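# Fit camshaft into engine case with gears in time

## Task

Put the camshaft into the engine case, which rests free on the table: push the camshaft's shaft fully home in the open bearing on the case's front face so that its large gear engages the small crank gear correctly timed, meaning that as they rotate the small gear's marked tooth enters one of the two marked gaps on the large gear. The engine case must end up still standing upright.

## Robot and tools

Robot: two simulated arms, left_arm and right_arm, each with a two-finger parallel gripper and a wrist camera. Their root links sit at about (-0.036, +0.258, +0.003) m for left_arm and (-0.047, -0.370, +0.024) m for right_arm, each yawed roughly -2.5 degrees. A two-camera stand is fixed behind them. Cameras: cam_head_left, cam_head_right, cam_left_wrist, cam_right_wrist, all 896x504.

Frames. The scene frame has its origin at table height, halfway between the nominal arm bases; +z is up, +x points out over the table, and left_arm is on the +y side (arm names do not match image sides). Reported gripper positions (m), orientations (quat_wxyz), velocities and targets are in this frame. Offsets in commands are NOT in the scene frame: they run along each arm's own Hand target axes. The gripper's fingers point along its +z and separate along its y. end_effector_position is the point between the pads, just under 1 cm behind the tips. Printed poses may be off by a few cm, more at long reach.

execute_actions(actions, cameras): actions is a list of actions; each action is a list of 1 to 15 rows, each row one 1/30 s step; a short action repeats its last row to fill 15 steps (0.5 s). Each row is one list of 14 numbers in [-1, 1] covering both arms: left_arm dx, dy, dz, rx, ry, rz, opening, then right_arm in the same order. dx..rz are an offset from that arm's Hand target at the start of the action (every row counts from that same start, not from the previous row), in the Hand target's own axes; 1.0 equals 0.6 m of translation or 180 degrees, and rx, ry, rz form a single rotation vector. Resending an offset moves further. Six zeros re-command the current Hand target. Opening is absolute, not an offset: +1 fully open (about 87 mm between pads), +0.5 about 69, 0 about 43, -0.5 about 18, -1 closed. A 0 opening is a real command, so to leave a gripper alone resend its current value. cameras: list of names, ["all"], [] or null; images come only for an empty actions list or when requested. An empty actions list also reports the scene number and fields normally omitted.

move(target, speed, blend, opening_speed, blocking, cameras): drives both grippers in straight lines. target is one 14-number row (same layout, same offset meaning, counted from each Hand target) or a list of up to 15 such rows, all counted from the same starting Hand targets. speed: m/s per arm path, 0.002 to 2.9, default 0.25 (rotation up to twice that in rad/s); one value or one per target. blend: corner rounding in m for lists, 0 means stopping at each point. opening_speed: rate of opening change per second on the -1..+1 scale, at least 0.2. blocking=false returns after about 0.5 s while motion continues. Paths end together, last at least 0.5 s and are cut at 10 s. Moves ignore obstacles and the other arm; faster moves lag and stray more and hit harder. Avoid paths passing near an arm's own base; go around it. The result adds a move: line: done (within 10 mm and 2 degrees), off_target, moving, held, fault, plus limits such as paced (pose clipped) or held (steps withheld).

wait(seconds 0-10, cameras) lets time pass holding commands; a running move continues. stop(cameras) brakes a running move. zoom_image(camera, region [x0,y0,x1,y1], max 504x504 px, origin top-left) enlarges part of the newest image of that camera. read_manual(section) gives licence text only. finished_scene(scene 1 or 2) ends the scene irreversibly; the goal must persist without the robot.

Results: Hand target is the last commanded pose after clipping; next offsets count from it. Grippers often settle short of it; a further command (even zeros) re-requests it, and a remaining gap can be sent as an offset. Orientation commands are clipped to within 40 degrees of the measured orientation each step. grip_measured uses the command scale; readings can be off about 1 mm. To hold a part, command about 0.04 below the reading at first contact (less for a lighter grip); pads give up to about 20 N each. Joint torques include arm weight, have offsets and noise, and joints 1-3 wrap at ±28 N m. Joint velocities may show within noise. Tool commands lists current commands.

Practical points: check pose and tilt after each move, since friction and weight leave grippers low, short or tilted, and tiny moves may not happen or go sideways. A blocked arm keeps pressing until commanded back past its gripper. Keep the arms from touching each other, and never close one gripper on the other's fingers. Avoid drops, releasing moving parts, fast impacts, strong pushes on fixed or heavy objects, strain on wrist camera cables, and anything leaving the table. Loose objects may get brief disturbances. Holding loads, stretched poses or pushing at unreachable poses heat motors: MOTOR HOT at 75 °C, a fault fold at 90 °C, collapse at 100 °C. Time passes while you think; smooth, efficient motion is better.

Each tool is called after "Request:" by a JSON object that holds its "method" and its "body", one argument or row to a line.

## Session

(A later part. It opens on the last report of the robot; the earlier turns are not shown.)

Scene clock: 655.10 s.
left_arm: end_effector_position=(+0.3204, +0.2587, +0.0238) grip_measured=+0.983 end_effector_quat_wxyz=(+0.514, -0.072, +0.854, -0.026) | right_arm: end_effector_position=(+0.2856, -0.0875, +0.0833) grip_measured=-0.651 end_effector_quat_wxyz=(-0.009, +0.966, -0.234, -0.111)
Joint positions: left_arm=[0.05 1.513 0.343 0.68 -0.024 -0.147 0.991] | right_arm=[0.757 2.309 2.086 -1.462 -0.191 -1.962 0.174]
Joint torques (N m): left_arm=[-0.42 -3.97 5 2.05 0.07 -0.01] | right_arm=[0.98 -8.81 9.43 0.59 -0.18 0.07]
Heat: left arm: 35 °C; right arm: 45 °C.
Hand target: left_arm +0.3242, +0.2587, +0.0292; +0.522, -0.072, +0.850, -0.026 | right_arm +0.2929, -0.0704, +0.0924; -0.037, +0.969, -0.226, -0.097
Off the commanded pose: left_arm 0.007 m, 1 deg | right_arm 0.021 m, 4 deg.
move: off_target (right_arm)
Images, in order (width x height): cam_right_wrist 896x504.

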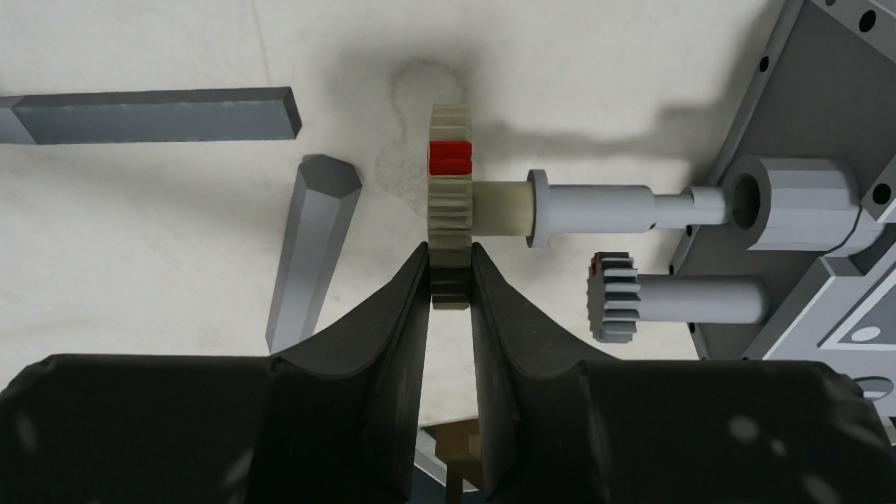

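Request:
{"method": "move", "body": {
  "target": [
    [0,0,0,0,0,0,1,-0.006,0.07,-0.0055,0,0,0,-0.85],
    [0,0,0,0,0,0,1,-0.006,0.033,-0.0055,0,0,0,-0.85]
  ],
  "speed": 0.06,
  "cameras": ["cam_right_wrist","cam_head_left"]
}}

Request:
{"method": "zoom_image", "body": {
  "camera": "cam_right_wrist",
  "region": [670, 130, 870, 270]
}}

Request:
{"method": "zoom_image", "body": {
  "camera": "cam_head_left",
  "region": [345, 300, 385, 340]
}}

Scene clock: 697.50 s.
left_arm: end_effector_position=(+0.3204, +0.2587, +0.0238) grip_measured=+0.983 end_effector_quat_wxyz=(+0.514, -0.072, +0.854, -0.026) | right_arm: end_effector_position=(+0.2801, -0.0969, +0.0869) grip_measured=-0.651 end_effector_quat_wxyz=(-0.024, +0.968, -0.230, -0.101)
Joint positions: left_arm=[0.05 1.513 0.343 0.68 -0.024 -0.147 0.991] | right_arm=[0.748 2.215 1.943 -1.381 -0.192 -1.976 0.174]
Joint torques (N m): left_arm=[-0.43 -3.96 4.98 2.05 0.08 0] | right_arm=[0.81 -8.38 9.09 0.33 -0.16 0.11]
Heat: left arm: 35 °C; right arm: 42 °C.
Hand target: left_arm +0.3242, +0.2587, +0.0292; +0.522, -0.072, +0.850, -0.026 | right_arm +0.2815, -0.0868, +0.0958; -0.038, +0.969, -0.226, -0.097
Off the commanded pose: left_arm 0.007 m, 1 deg | right_arm 0.013 m, 2 deg.
move: off_target (right_arm)
Images, in order (width x height): cam_head_left 896x504, cam_right_wrist 896x504.

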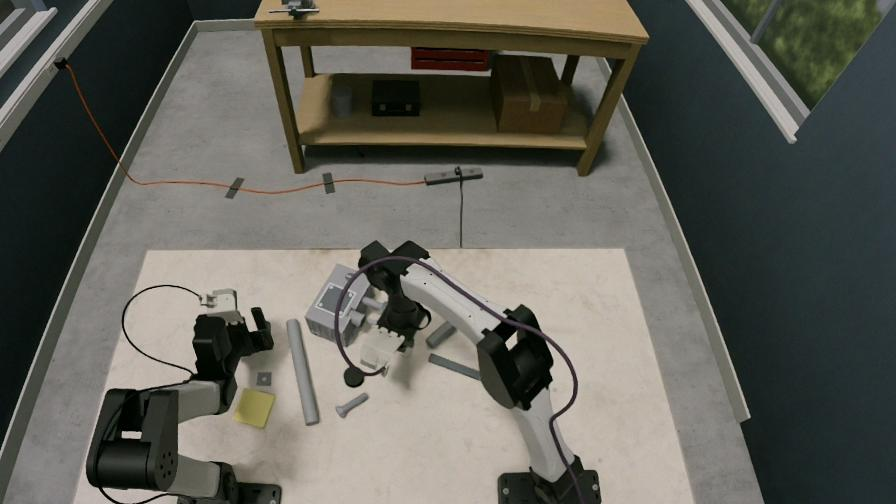

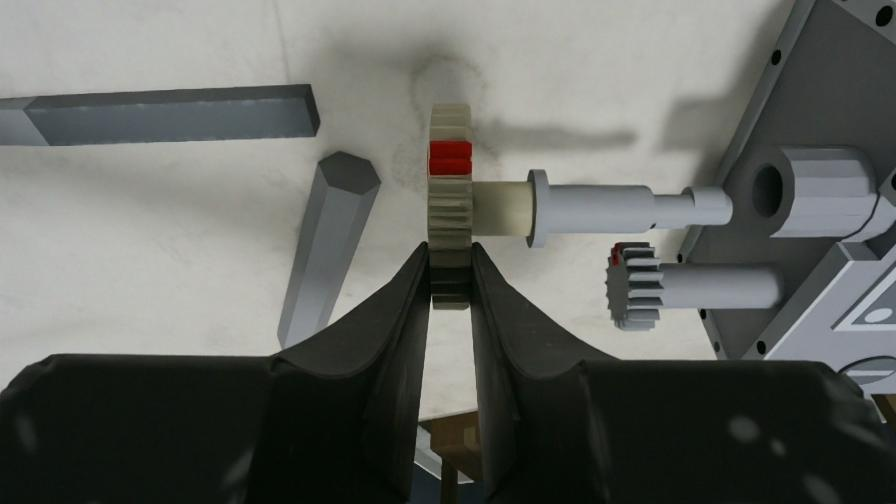

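Scaled by 2.520 from the camera's 896x504 image, which has a finer 1280x720 frame.

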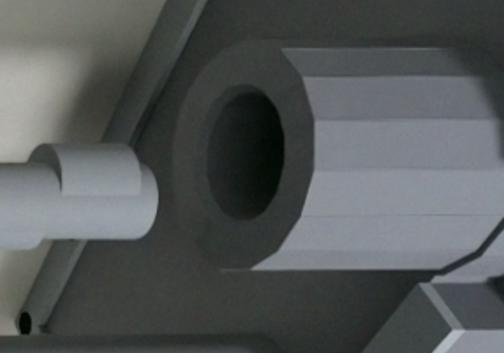

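Scaled by 12.600 from the camera's 896x504 image, which has a finer 1280x720 frame.

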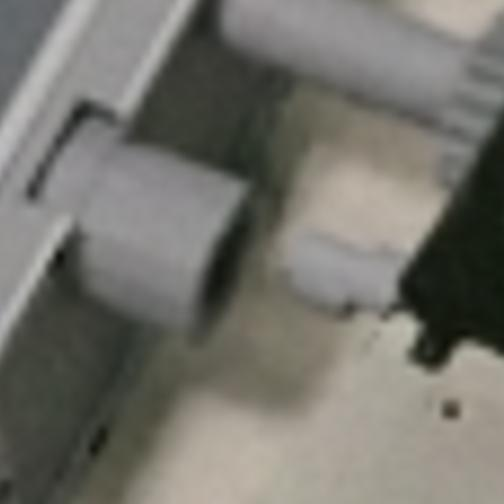

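Request:
{"method": "move", "body": {
  "target": [
    [0,0,0,0,0,0,1,-0.0125,0.035,0.001,0,0,0,-0.85],
    [0,0,0,0,0,0,1,-0.0125,-0.026,0.001,0,0,0,-0.85]
  ],
  "speed": 0.06,
  "cameras": ["cam_right_wrist","cam_head_left"]
}}

Request:
{"method": "zoom_image", "body": {
  "camera": "cam_right_wrist",
  "region": [670, 130, 870, 270]
}}

Request:
{"method": "zoom_image", "body": {
  "camera": "cam_head_left",
  "region": [345, 300, 385, 340]
}}

Scene clock: 710.87 s.
left_arm: end_effector_position=(+0.3204, +0.2587, +0.0238) grip_measured=+0.983 end_effector_quat_wxyz=(+0.514, -0.072, +0.854, -0.026) | right_arm: end_effector_position=(+0.2806, -0.0788, +0.0887) grip_measured=-0.651 end_effector_quat_wxyz=(-0.024, +0.968, -0.228, -0.100)
Joint positions: left_arm=[0.05 1.513 0.343 0.68 -0.024 -0.147 0.991] | right_arm=[0.779 2.269 2.041 -1.417 -0.193 -1.949 0.174]
Joint torques (N m): left_arm=[-0.4 -3.97 4.98 2.05 0.07 -0.01] | right_arm=[0.61 -8.54 9.1 0.32 -0.18 0.13]
Heat: left arm: 35 °C; right arm: 42 °C.
Hand target: left_arm +0.3242, +0.2587, +0.0292; +0.522, -0.072, +0.850, -0.026 | right_arm +0.2817, -0.0697, +0.0972; -0.037, +0.969, -0.226, -0.097
Off the commanded pose: left_arm 0.007 m, 1 deg | right_arm 0.013 m, 2 deg.
move: off_target (right_arm)
Images, in order (width x height): cam_head_left 896x504, cam_right_wrist 896x504.

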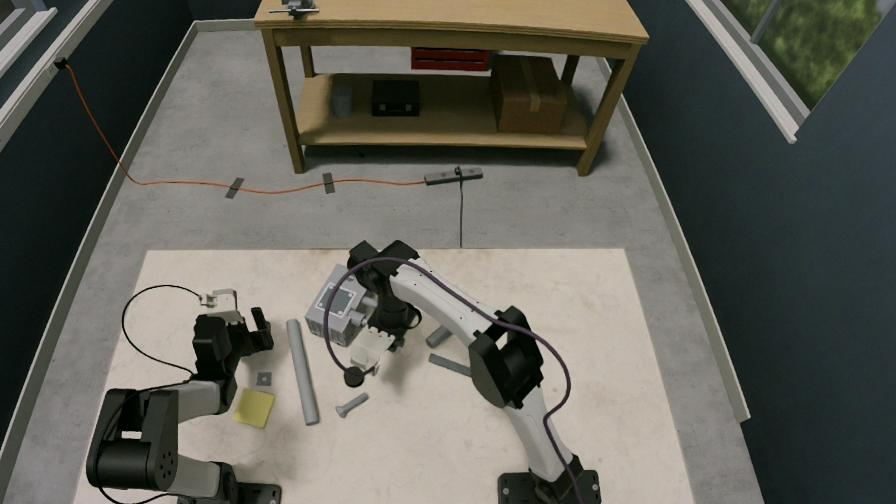

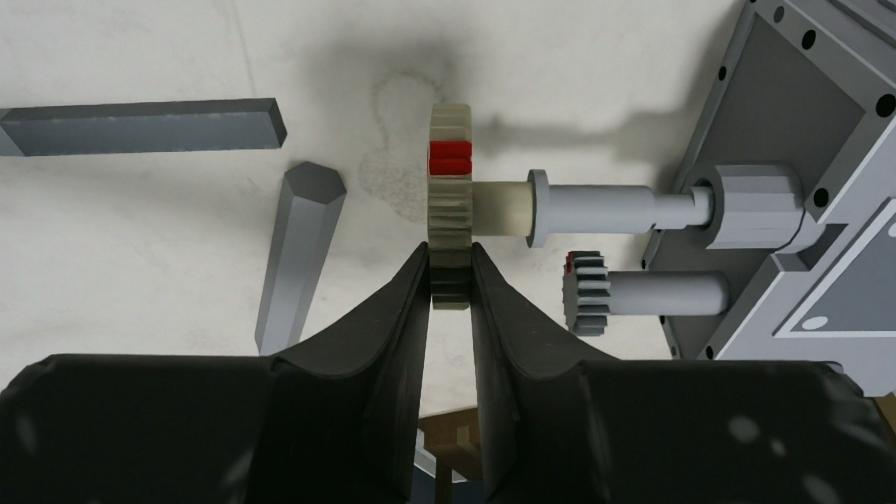

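Scaled by 2.520 from the camera's 896x504 image, which has a finer 1280x720 frame.

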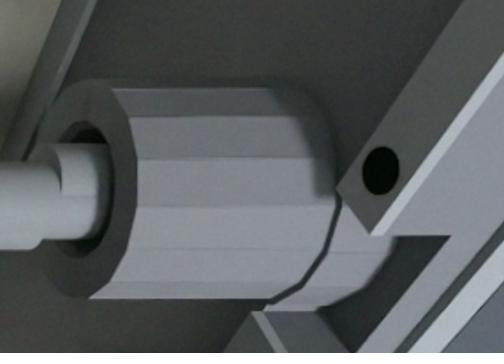

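Scaled by 12.600 from the camera's 896x504 image, which has a finer 1280x720 frame.

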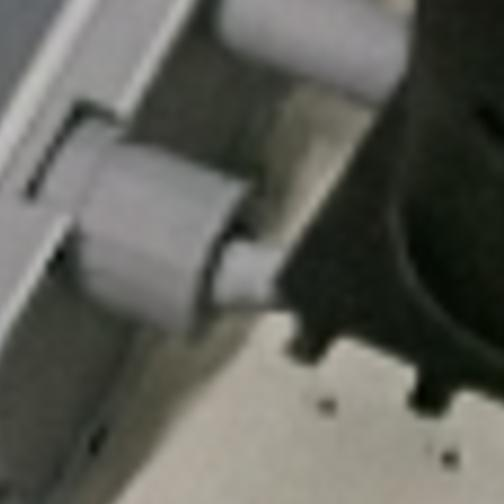

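Request:
{"method": "move", "body": {
  "target": [0,0,0,0,0,0,1,0,-0.020,0,0,0,0,-0.85],
  "speed": 0.05,
  "cameras": ["cam_right_wrist"]
}}

Request:
{"method": "zoom_image", "body": {
  "camera": "cam_right_wrist",
  "region": [620, 130, 820, 270]
}}

Scene clock: 717.23 s.
left_arm: end_effector_position=(+0.3204, +0.2587, +0.0238) grip_measured=+0.983 end_effector_quat_wxyz=(+0.514, -0.072, +0.854, -0.026) | right_arm: end_effector_position=(+0.2862, -0.0678, +0.0892) grip_measured=-0.651 end_effector_quat_wxyz=(-0.024, +0.968, -0.228, -0.100)
Joint positions: left_arm=[0.05 1.513 0.343 0.68 -0.024 -0.147 0.991] | right_arm=[0.789 2.329 2.144 -1.458 -0.193 -1.939 0.174]
Joint torques (N m): left_arm=[-0.42 -3.97 5.01 2.04 0.07 -0.01] | right_arm=[0.53 -8.83 9.13 0.33 -0.15 0.15]
Heat: left arm: 35 °C; right arm: 43 °C.
Hand target: left_arm +0.3242, +0.2587, +0.0292; +0.522, -0.072, +0.850, -0.026 | right_arm +0.2871, -0.0590, +0.0975; -0.037, +0.969, -0.226, -0.097
Off the commanded pose: left_arm 0.007 m, 1 deg | right_arm 0.012 m, 2 deg.
move: off_target (right_arm)
Images, in order (width x height): cam_right_wrist 896x504.

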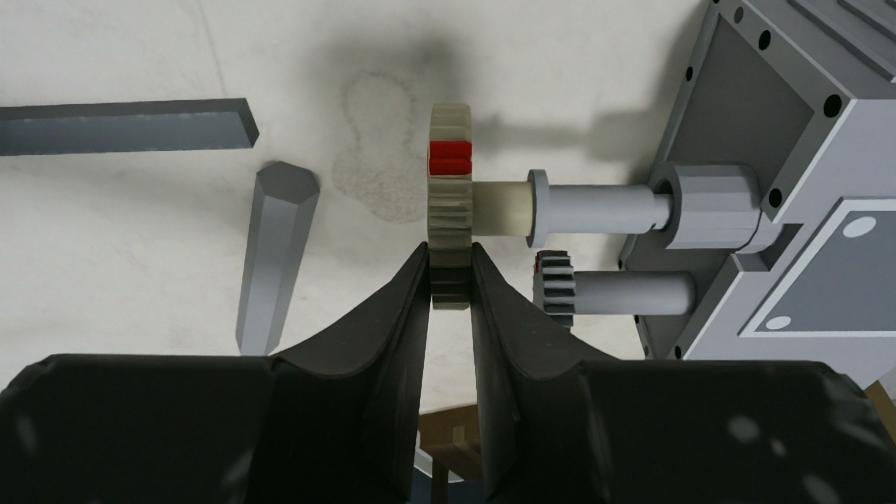

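Scaled by 2.520 from the camera's 896x504 image, which has a finer 1280x720 frame.

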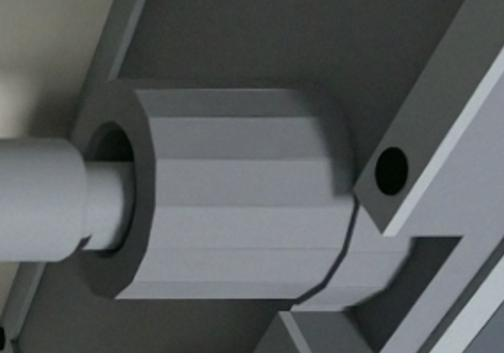

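Request:
{"method": "move", "body": {
  "target": [0,0,0,0,0,0,1,-0.003,-0.016,0.003,0,0,0,-0.85],
  "speed": 0.05,
  "cameras": ["cam_right_wrist"]
}}

Request:
{"method": "zoom_image", "body": {
  "camera": "cam_right_wrist",
  "region": [620, 130, 820, 270]
}}

Scene clock: 726.00 s.
left_arm: end_effector_position=(+0.3204, +0.2587, +0.0238) grip_measured=+0.983 end_effector_quat_wxyz=(+0.514, -0.072, +0.854, -0.026) | right_arm: end_effector_position=(+0.2883, -0.0604, +0.0876) grip_measured=-0.651 end_effector_quat_wxyz=(-0.021, +0.967, -0.230, -0.102)
Joint positions: left_arm=[0.05 1.513 0.343 0.68 -0.024 -0.147 0.991] | right_arm=[0.798 2.377 2.222 -1.493 -0.194 -1.925 0.174]
Joint torques (N m): left_arm=[-0.43 -3.97 5 2.05 0.08 -0.01] | right_arm=[0.9 -9.07 9.11 0.39 -0.16 0.11]
Heat: left arm: 35 °C; right arm: 44 °C.
Hand target: left_arm +0.3242, +0.2587, +0.0292; +0.522, -0.072, +0.850, -0.026 | right_arm +0.2894, -0.0494, +0.0965; -0.037, +0.969, -0.226, -0.097
Off the commanded pose: left_arm 0.007 m, 1 deg | right_arm 0.014 m, 2 deg.
move: off_target (right_arm)
Images, in order (width x height): cam_right_wrist 896x504.

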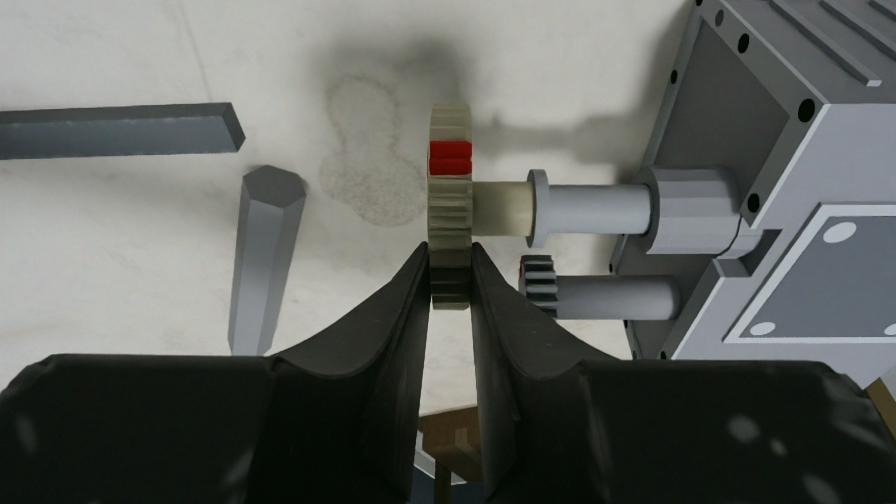

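Scaled by 2.520 from the camera's 896x504 image, which has a finer 1280x720 frame.

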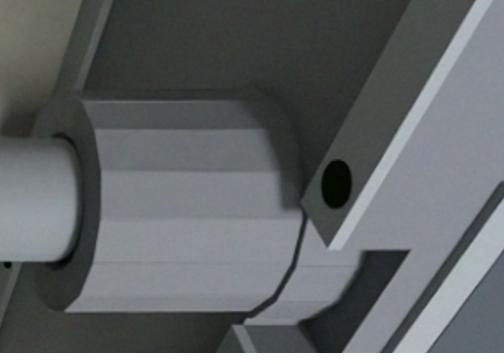

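Request:
{"method": "move", "body": {
  "target": [0,0,0,0,0,0,1,0.0,-0.018,0,0,0,0,-0.85],
  "speed": 0.05,
  "cameras": ["cam_right_wrist"]
}}

Request:
{"method": "zoom_image", "body": {
  "camera": "cam_right_wrist",
  "region": [520, 130, 720, 270]
}}

Scene clock: 730.10 s.
left_arm: end_effector_position=(+0.3204, +0.2587, +0.0238) grip_measured=+0.983 end_effector_quat_wxyz=(+0.514, -0.072, +0.854, -0.026) | right_arm: end_effector_position=(+0.2907, -0.0546, +0.0881) grip_measured=-0.651 end_effector_quat_wxyz=(-0.013, +0.967, -0.232, -0.107)
Joint positions: left_arm=[0.05 1.513 0.343 0.68 -0.024 -0.147 0.991] | right_arm=[0.804 2.445 2.343 -1.564 -0.193 -1.917 0.174]
Joint torques (N m): left_arm=[-0.43 -3.97 5.01 2.05 0.07 -0.01] | right_arm=[0.92 -9.35 9.24 0.54 -0.19 0.13]
Heat: left arm: 35 °C; right arm: 44 °C.
Hand target: left_arm +0.3242, +0.2587, +0.0292; +0.522, -0.072, +0.850, -0.026 | right_arm +0.2942, -0.0397, +0.0967; -0.037, +0.969, -0.226, -0.097
Off the commanded pose: left_arm 0.007 m, 1 deg | right_arm 0.018 m, 3 deg.
move: off_target (right_arm)
Images, in order (width x height): cam_right_wrist 896x504.

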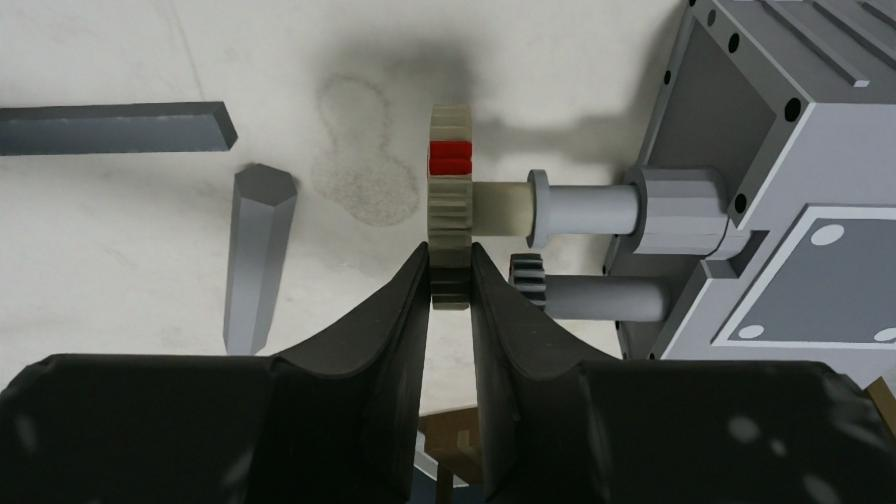

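Scaled by 2.520 from the camera's 896x504 image, which has a finer 1280x720 frame.

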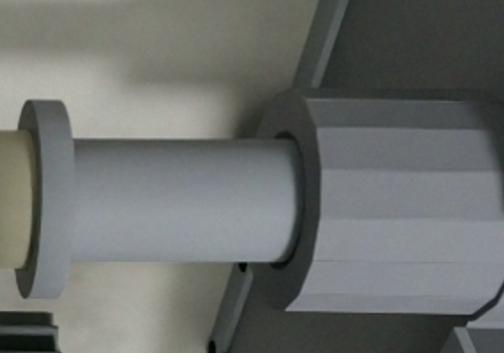

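Request:
{"method": "move", "body": {
  "target": [0,0,0,0,0,0,1,0.0,-0.016,0,0.012,0,0,-0.85],
  "speed": 0.05,
  "cameras": ["cam_right_wrist"]
}}

Request:
{"method": "zoom_image", "body": {
  "camera": "cam_right_wrist",
  "region": [480, 130, 680, 330]
}}

Scene clock: 737.63 s.
left_arm: end_effector_position=(+0.3204, +0.2587, +0.0238) grip_measured=+0.983 end_effector_quat_wxyz=(+0.514, -0.072, +0.854, -0.026) | right_arm: end_effector_position=(+0.2908, -0.0545, +0.0881) grip_measured=-0.651 end_effector_quat_wxyz=(-0.013, +0.966, -0.234, -0.106)
Joint positions: left_arm=[0.05 1.513 0.343 0.68 -0.024 -0.147 0.991] | right_arm=[0.804 2.445 2.343 -1.563 -0.194 -1.913 0.174]
Joint torques (N m): left_arm=[-0.43 -3.96 5.01 2.05 0.07 -0.01] | right_arm=[1.11 -9.47 9.26 0.92 -0.29 0.16]
Heat: left arm: 35 °C; right arm: 43 °C.
Hand target: left_arm +0.3242, +0.2587, +0.0292; +0.522, -0.072, +0.850, -0.026 | right_arm +0.2985, -0.0311, +0.0969; -0.056, +0.968, -0.227, -0.093
Off the commanded pose: left_arm 0.007 m, 1 deg | right_arm 0.026 m, 5 deg.
move: off_target (right_arm)
Images, in order (width x height): cam_right_wrist 896x504.

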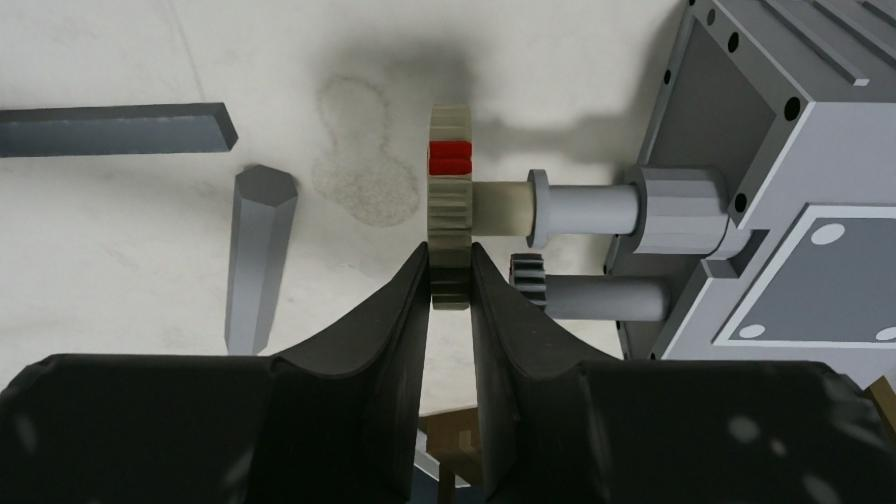

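Scaled by 2.520 from the camera's 896x504 image, which has a finer 1280x720 frame.

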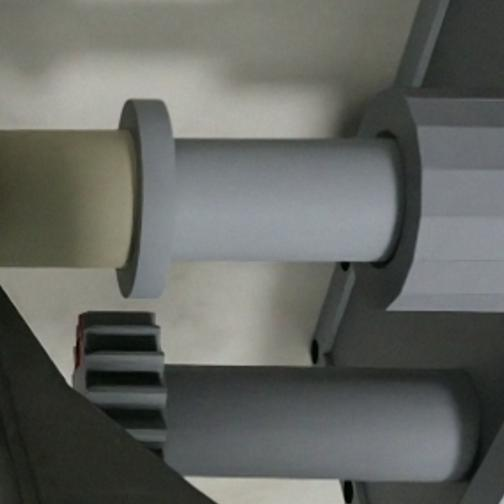

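Request:
{"method": "move", "body": {
  "target": [0,0,0,0,0,0,1,0.0,-0.013,0,0.004,0,0,-0.85],
  "speed": 0.05,
  "cameras": ["cam_right_wrist"]
}}

Request:
{"method": "zoom_image", "body": {
  "camera": "cam_right_wrist",
  "region": [480, 130, 680, 330]
}}

Scene clock: 746.07 s.
left_arm: end_effector_position=(+0.3204, +0.2587, +0.0238) grip_measured=+0.983 end_effector_quat_wxyz=(+0.514, -0.072, +0.854, -0.026) | right_arm: end_effector_position=(+0.2940, -0.0446, +0.0875) grip_measured=-0.651 end_effector_quat_wxyz=(-0.023, +0.966, -0.237, -0.105)
Joint positions: left_arm=[0.05 1.513 0.343 0.68 -0.024 -0.147 0.991] | right_arm=[0.812 2.479 2.404 -1.57 -0.202 -1.898 0.174]
Joint torques (N m): left_arm=[-0.43 -3.99 5 2.05 0.07 -0.01] | right_arm=[0.8 -9.52 9.66 0.85 -0.25 0.07]
Heat: left arm: 35 °C; right arm: 43 °C.
Hand target: left_arm +0.3242, +0.2587, +0.0292; +0.522, -0.072, +0.850, -0.026 | right_arm +0.3020, -0.0242, +0.0976; -0.062, +0.967, -0.228, -0.092
Off the commanded pose: left_arm 0.007 m, 1 deg | right_arm 0.024 m, 5 deg.
move: off_target (right_arm)
Images, in order (width x height): cam_right_wrist 896x504.

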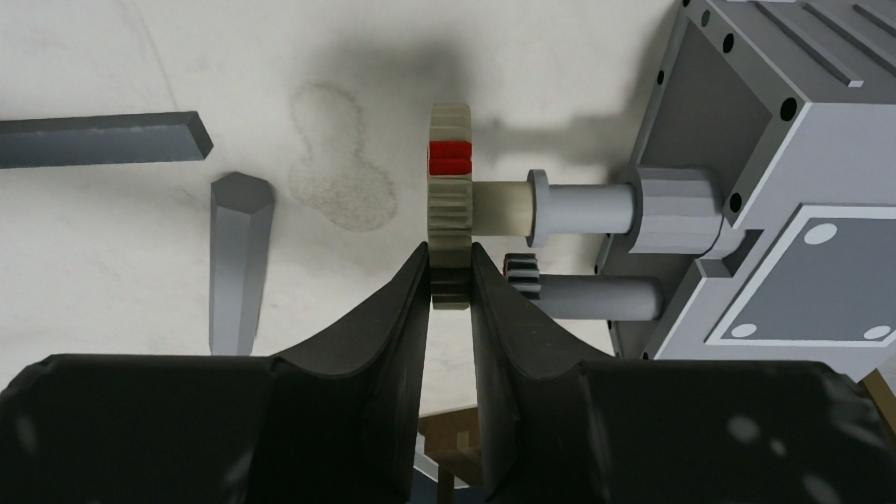

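Scaled by 2.520 from the camera's 896x504 image, which has a finer 1280x720 frame.

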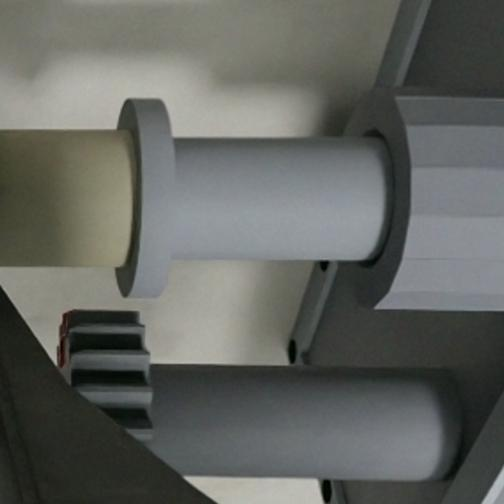

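Request:
{"method": "zoom_image", "body": {
  "camera": "cam_right_wrist",
  "region": [600, 155, 680, 260]
}}

Scaled by 4.800 from the camera's 896x504 image, which has a finer 1280x720 frame.

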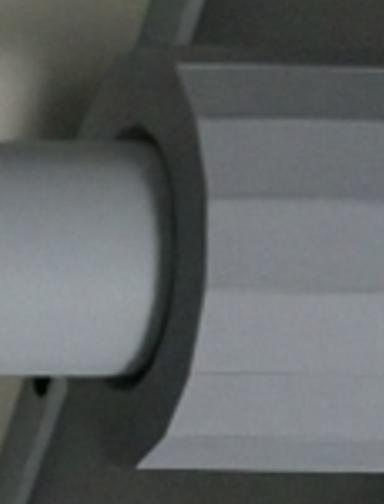

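Request:
{"method": "move", "body": {
  "target": [
    [-0.177,-0.024,-0.091,0,0,0,-1,0,0,0,0,0,0,-0.85],
    [-0.217,-0.158,0.017,-0.203,0.299,-0.263,-1,0,0,0,0,0,0,-0.85]
  ],
  "speed": 0.25,
  "blend": [0.04,0],
  "cameras": ["cam_left_wrist","cam_head_left"]
}}

Scene clock: 804.93 s.
left_arm: end_effector_position=(+0.3996, +0.1840, +0.1498) grip_measured=-1.000 end_effector_quat_wxyz=(+0.042, -0.516, +0.855, -0.029) | right_arm: end_effector_position=(+0.2940, -0.0446, +0.0875) grip_measured=-0.651 end_effector_quat_wxyz=(-0.023, +0.966, -0.237, -0.105)
Joint positions: left_arm=[-0.039 2.288 2.39 -1.571 -0.003 -1.17 0] | right_arm=[0.812 2.479 2.404 -1.57 -0.202 -1.898 0.174]
Joint torques (N m): left_arm=[0.06 -8.13 6.42 0.47 0.11 -0.07] | right_arm=[0.75 -9.54 9.61 0.83 -0.24 0.08]
Heat: left arm: 34 °C; right arm: 46 °C.
Hand target: left_arm +0.4002, +0.1847, +0.1509; +0.000, -0.519, +0.855, +0.000 | right_arm +0.3020, -0.0242, +0.0976; -0.062, +0.967, -0.228, -0.091
Off the commanded pose: left_arm 0.001 m, 6 deg | right_arm 0.024 m, 5 deg.
joint sent to its limit (left arm) — joint 4 (wrist pitch), lower limit. The joint targets are off in orientation, not in position.
move: off_target (left_arm, right_arm)
Images, in order (width x height): cam_head_left 896x504, cam_left_wrist 896x504.

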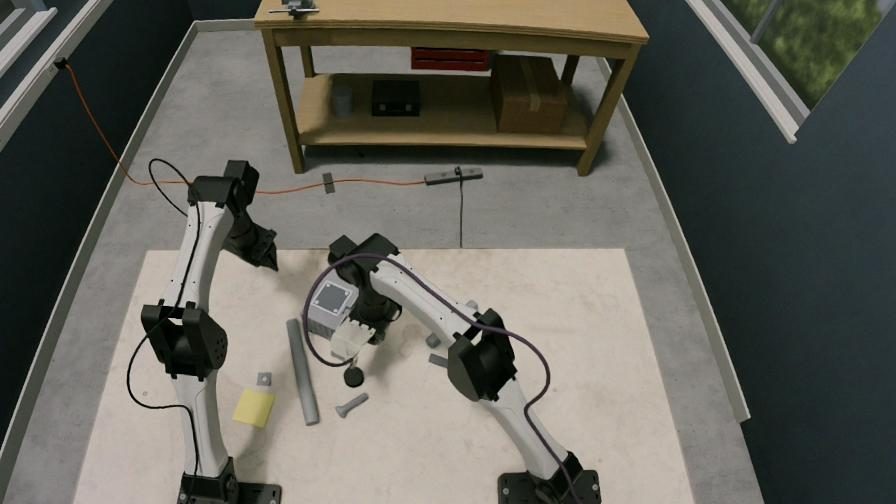

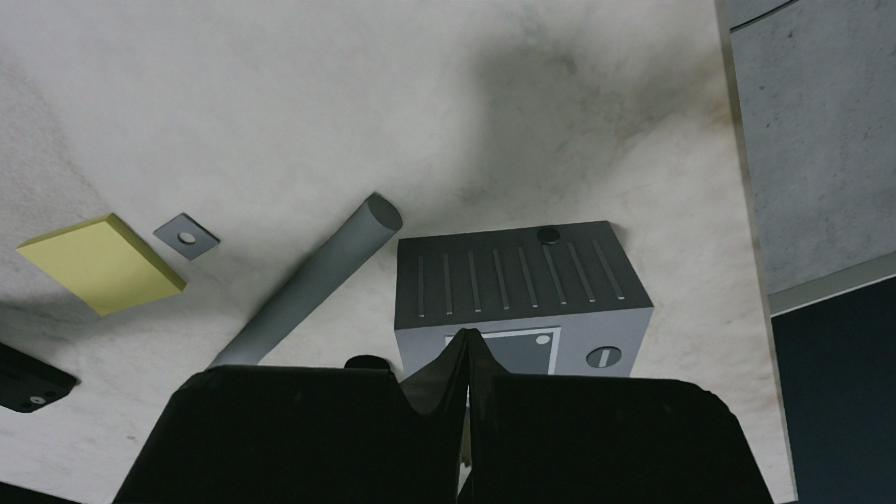

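Request:
{"method": "move", "body": {
  "target": [
    [0,0,0.19,0,0,0,-1,0,0,0,0,0,0,-0.85],
    [0.12,0,0.19,0,0,0,-1,0,0,0,0,0,0,-0.85]
  ],
  "speed": 0.12,
  "blend": [0.02,0],
  "cameras": ["cam_left_wrist","cam_head_left"]
}}

Scene clock: 816.90 s.
left_arm: end_effector_position=(+0.3619, +0.1291, +0.0223) grip_measured=-1.000 end_effector_quat_wxyz=(-0.015, -0.520, +0.854, +0.023) | right_arm: end_effector_position=(+0.2933, -0.0454, +0.0875) grip_measured=-0.651 end_effector_quat_wxyz=(-0.021, +0.965, -0.238, -0.106)
Joint positions: left_arm=[-0.179 2.282 1.863 -1.205 -0.012 -1.316 0] | right_arm=[0.812 2.479 2.404 -1.574 -0.202 -1.896 0.174]
Joint torques (N m): left_arm=[-1.29 -11.97 4.45 0.51 0.14 -0.08] | right_arm=[0.83 -9.54 9.66 0.87 -0.25 0.06]
Heat: left arm: 31 °C; right arm: 47 °C.
Hand target: left_arm +0.3670, +0.1208, +0.0369; +0.000, -0.519, +0.855, +0.000 | right_arm +0.3020, -0.0241, +0.0976; -0.062, +0.967, -0.228, -0.091
Off the commanded pose: left_arm 0.018 m, 3 deg | right_arm 0.025 m, 5 deg.
move: off_target (left_arm, right_arm)
Images, in order (width x height): cam_head_left 896x504, cam_left_wrist 896x504.

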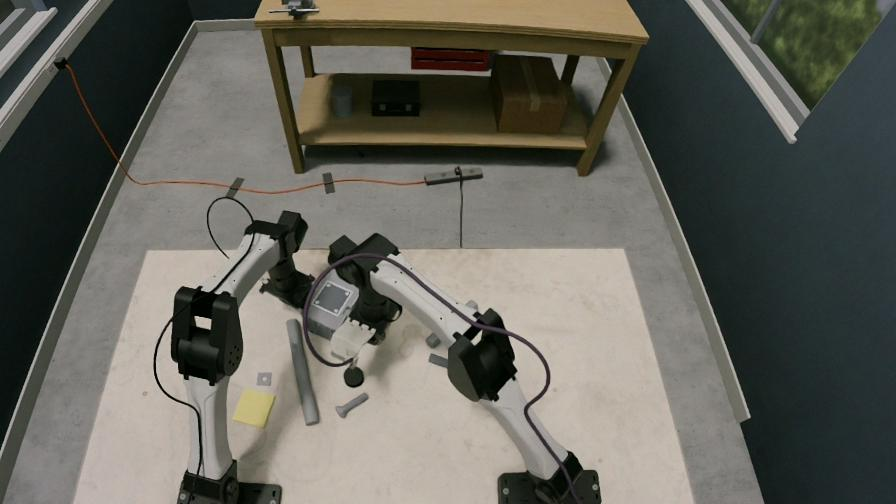

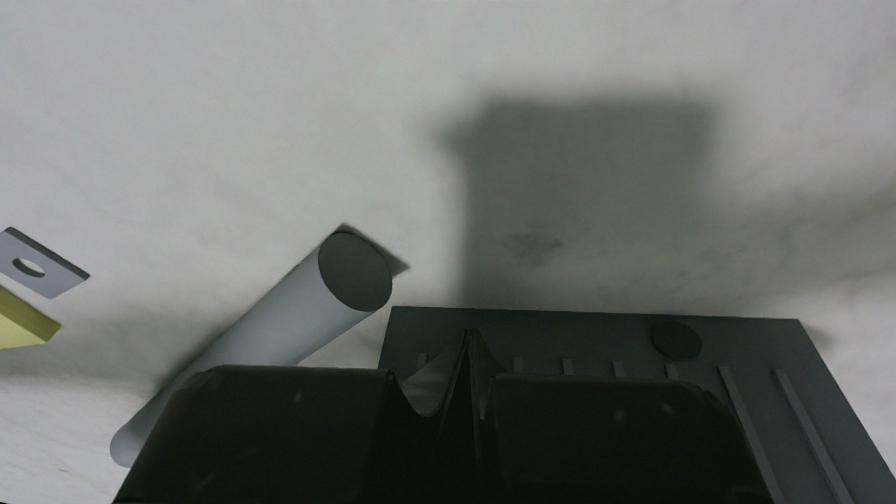

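Request:
{"method": "move", "body": {
  "target": [0.033,-0.013,-0.02,0,0,0,-1,0,0,0,0,0,0,-0.85],
  "speed": 0.06,
  "cameras": ["cam_left_wrist","cam_right_wrist"]
}}

Scene clock: 827.97 s.
left_arm: end_effector_position=(+0.3656, +0.1258, +0.0264) grip_measured=-1.000 end_effector_quat_wxyz=(+0.005, -0.527, +0.849, +0.034) | right_arm: end_effector_position=(+0.2924, -0.0471, +0.0876) grip_measured=-0.651 end_effector_quat_wxyz=(-0.017, +0.965, -0.241, -0.106)
Joint positions: left_arm=[-0.201 2.281 1.885 -1.218 -0.055 -1.357 0] | right_arm=[0.812 2.479 2.404 -1.581 -0.199 -1.891 0.174]
Joint torques (N m): left_arm=[-3.21 -11.64 7.09 0.16 0.55 -0.14] | right_arm=[0.85 -9.62 9.5 0.95 -0.27 0.01]
Heat: left arm: 29 °C; right arm: 47 °C.
Hand target: left_arm +0.3647, +0.0997, +0.0488; +0.000, -0.519, +0.855, +0.000 | right_arm +0.3020, -0.0241, +0.0976; -0.062, +0.967, -0.228, -0.091
Off the commanded pose: left_arm 0.035 m, 4 deg | right_arm 0.027 m, 6 deg.
move: off_target (left_arm, right_arm)
Images, in order (width x height): cam_left_wrist 896x504, cam_right_wrist 896x504.

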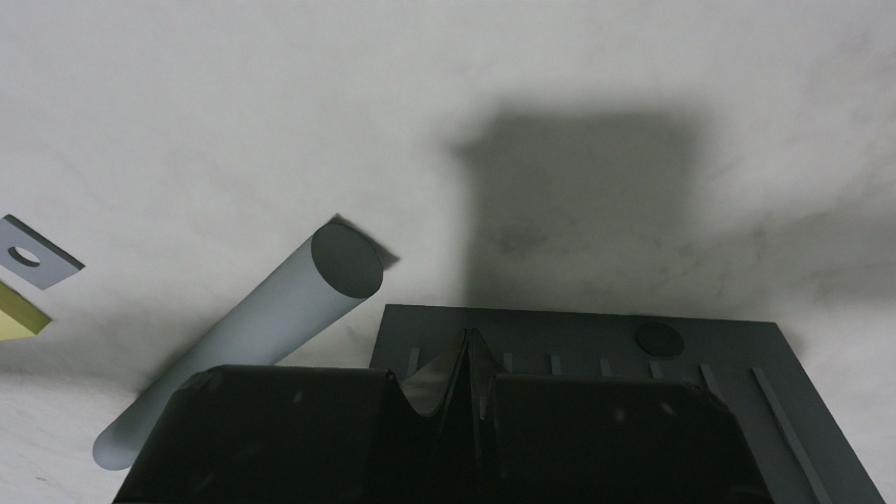

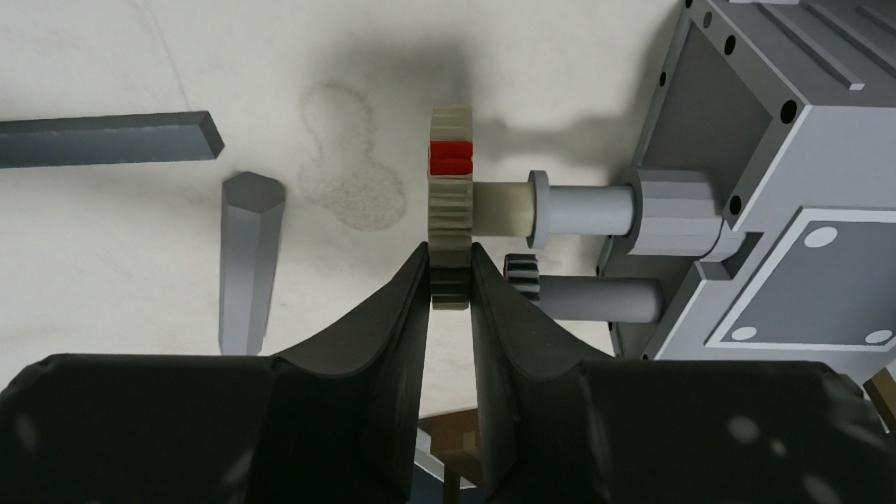

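Request:
{"method": "move", "body": {
  "target": [0,0,0,0,0,0,-1,0.0,-0.02,0,0.004,0,0,-0.85],
  "speed": 0.04,
  "cameras": ["cam_left_wrist","cam_right_wrist"]
}}

Request:
{"method": "zoom_image", "body": {
  "camera": "cam_right_wrist",
  "region": [480, 130, 680, 330]
}}

Scene clock: 833.40 s.
left_arm: end_effector_position=(+0.3747, +0.1360, +0.0272) grip_measured=-1.000 end_effector_quat_wxyz=(+0.034, -0.532, +0.845, +0.047) | right_arm: end_effector_position=(+0.3027, -0.0399, +0.0872) grip_measured=-0.651 end_effector_quat_wxyz=(-0.023, +0.964, -0.248, -0.097)
Joint positions: left_arm=[-0.198 2.281 1.896 -1.207 -0.114 -1.366 0] | right_arm=[0.812 2.544 2.524 -1.613 -0.189 -1.874 0.174]
Joint torques (N m): left_arm=[-3.38 -11.64 6.41 0.08 1.11 -0.05] | right_arm=[1.35 -9.22 11.04 0.82 -0.39 -0.06]
Heat: left arm: 29 °C; right arm: 47 °C.
Hand target: left_arm +0.3648, +0.0997, +0.0489; +0.000, -0.519, +0.855, +0.000 | right_arm +0.3074, -0.0135, +0.0984; -0.068, +0.967, -0.229, -0.090
Off the commanded pose: left_arm 0.043 m, 7 deg | right_arm 0.029 m, 6 deg.
joint read past its limit (right arm) — joint 4 (wrist pitch), lower limit.
move: off_target (left_arm, right_arm)
Images, in order (width x height): cam_left_wrist 896x504, cam_right_wrist 896x504.

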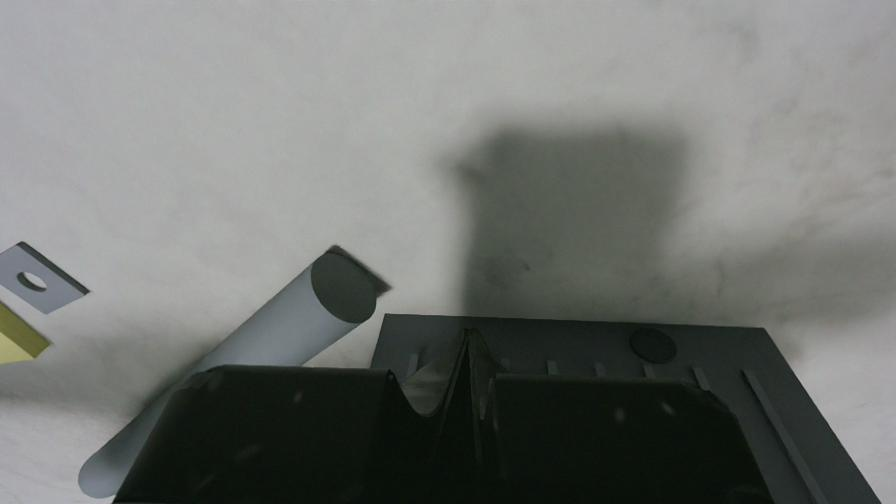

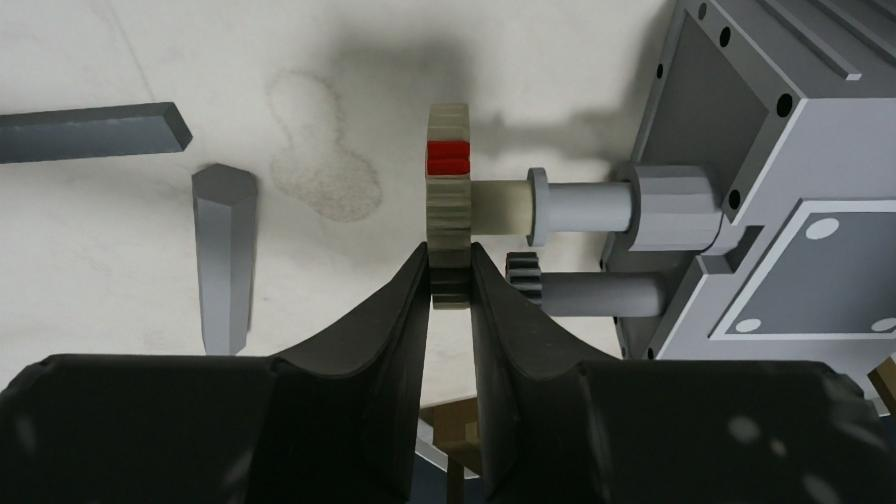

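Scaled by 2.520 from the camera's 896x504 image, which has a finer 1280x720 frame.

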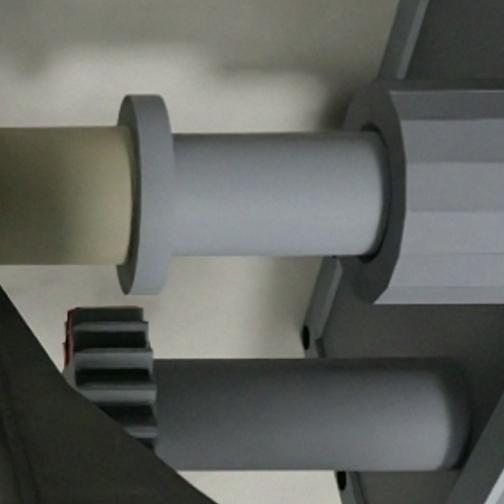

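Request:
{"method": "move", "body": {
  "target": [-0.05,0,0,0,0,0,-1,-0.005,0.055,-0.004,0,0,0,-0.85],
  "speed": 0.06,
  "cameras": ["cam_right_wrist"]
}}

Request:
{"method": "zoom_image", "body": {
  "camera": "cam_right_wrist",
  "region": [600, 155, 720, 260]
}}

Scene clock: 847.27 s.
left_arm: end_effector_position=(+0.3770, +0.1258, +0.0436) grip_measured=-1.000 end_effector_quat_wxyz=(+0.003, -0.519, +0.855, +0.005) | right_arm: end_effector_position=(+0.2938, -0.0468, +0.0843) grip_measured=-0.651 end_effector_quat_wxyz=(-0.046, +0.966, -0.241, -0.086)
Joint positions: left_arm=[-0.178 2.281 1.95 -1.243 -0.011 -1.314 0] | right_arm=[0.812 2.368 2.191 -1.408 -0.195 -1.884 0.174]
Joint torques (N m): left_arm=[0.05 -9.05 6.75 0.26 0.12 0.05] | right_arm=[0.01 -12.19 4.48 0.57 -0.34 -0.15]
Heat: left arm: 30 °C; right arm: 48 °C.
Hand target: left_arm +0.3787, +0.1263, +0.0489; +0.000, -0.519, +0.855, +0.000 | right_arm +0.2901, -0.0418, +0.0985; -0.068, +0.967, -0.229, -0.090
Off the commanded pose: left_arm 0.006 m, 1 deg | right_arm 0.015 m, 3 deg.
move: off_target (right_arm)
Images, in order (width x height): cam_right_wrist 896x504.

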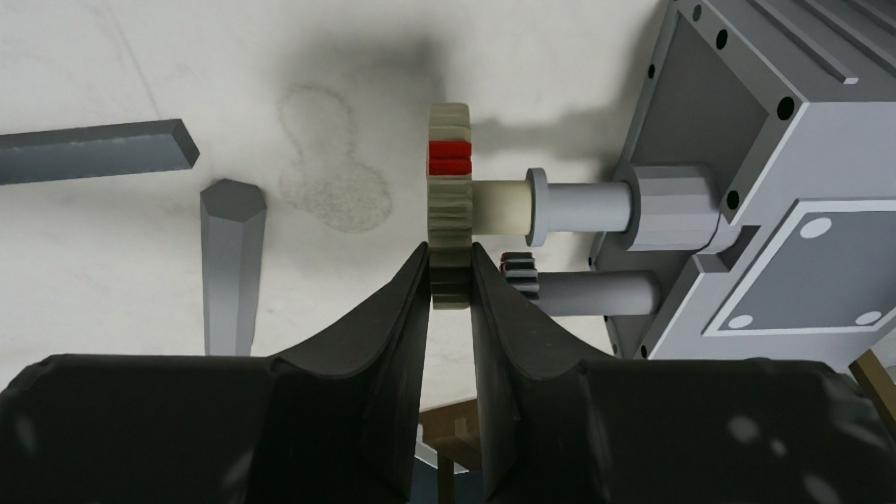

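Scaled by 4.200 from the camera's 896x504 image, which has a finer 1280x720 frame.

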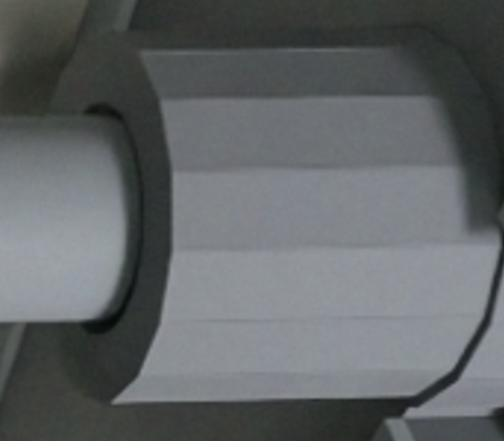

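Request:
{"method": "move", "body": {
  "target": [
    [0.03,0,0,0,0,0,-1,0,0,0,-0.012,0,0,-0.85],
    [0.03,0,0,0,0,0,-1,0,-0.022,0,-0.012,0,0,-0.85]
  ],
  "speed": 0.05,
  "cameras": ["cam_right_wrist"]
}}

Request:
{"method": "zoom_image", "body": {
  "camera": "cam_right_wrist",
  "region": [600, 155, 720, 260]
}}

Scene clock: 854.90 s.
left_arm: end_effector_position=(+0.3739, +0.1181, +0.0423) grip_measured=-1.000 end_effector_quat_wxyz=(+0.001, -0.522, +0.853, +0.007) | right_arm: end_effector_position=(+0.2915, -0.0486, +0.0876) grip_measured=-0.651 end_effector_quat_wxyz=(-0.017, +0.964, -0.243, -0.105)
Joint positions: left_arm=[-0.196 2.281 1.945 -1.243 -0.011 -1.34 0] | right_arm=[0.812 2.467 2.382 -1.569 -0.197 -1.886 0.174]
Joint torques (N m): left_arm=[-1.58 -10.5 4.46 0.37 0.11 -0.07] | right_arm=[0.99 -9.81 9.69 0.63 -0.21 -0.07]
Heat: left arm: 31 °C; right arm: 50 °C.
Hand target: left_arm +0.3704, +0.1104, +0.0489; +0.000, -0.519, +0.855, +0.000 | right_arm +0.2961, -0.0302, +0.0996; -0.050, +0.968, -0.227, -0.094
Off the commanded pose: left_arm 0.011 m, 1 deg | right_arm 0.022 m, 4 deg.
move: off_target (left_arm, right_arm)
Images, in order (width x height): cam_right_wrist 896x504.

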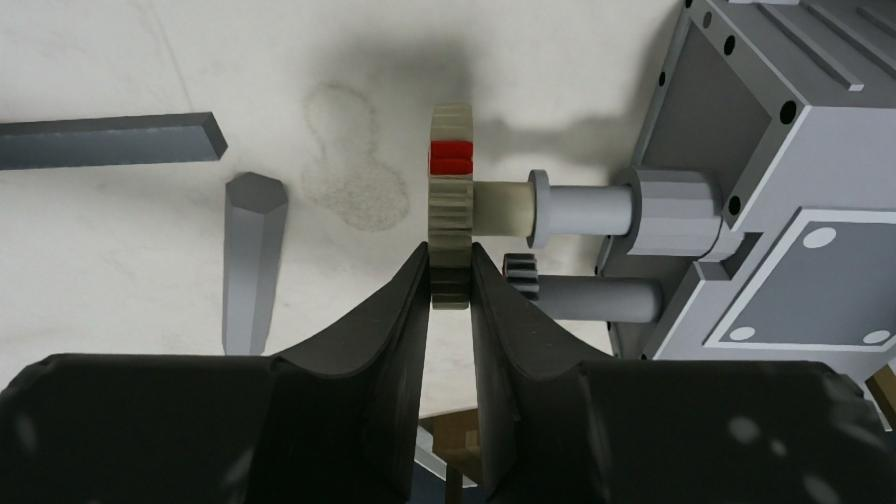

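Scaled by 4.200 from the camera's 896x504 image, which has a finer 1280x720 frame.

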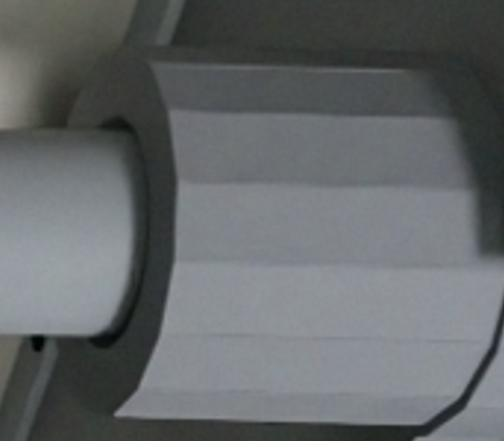

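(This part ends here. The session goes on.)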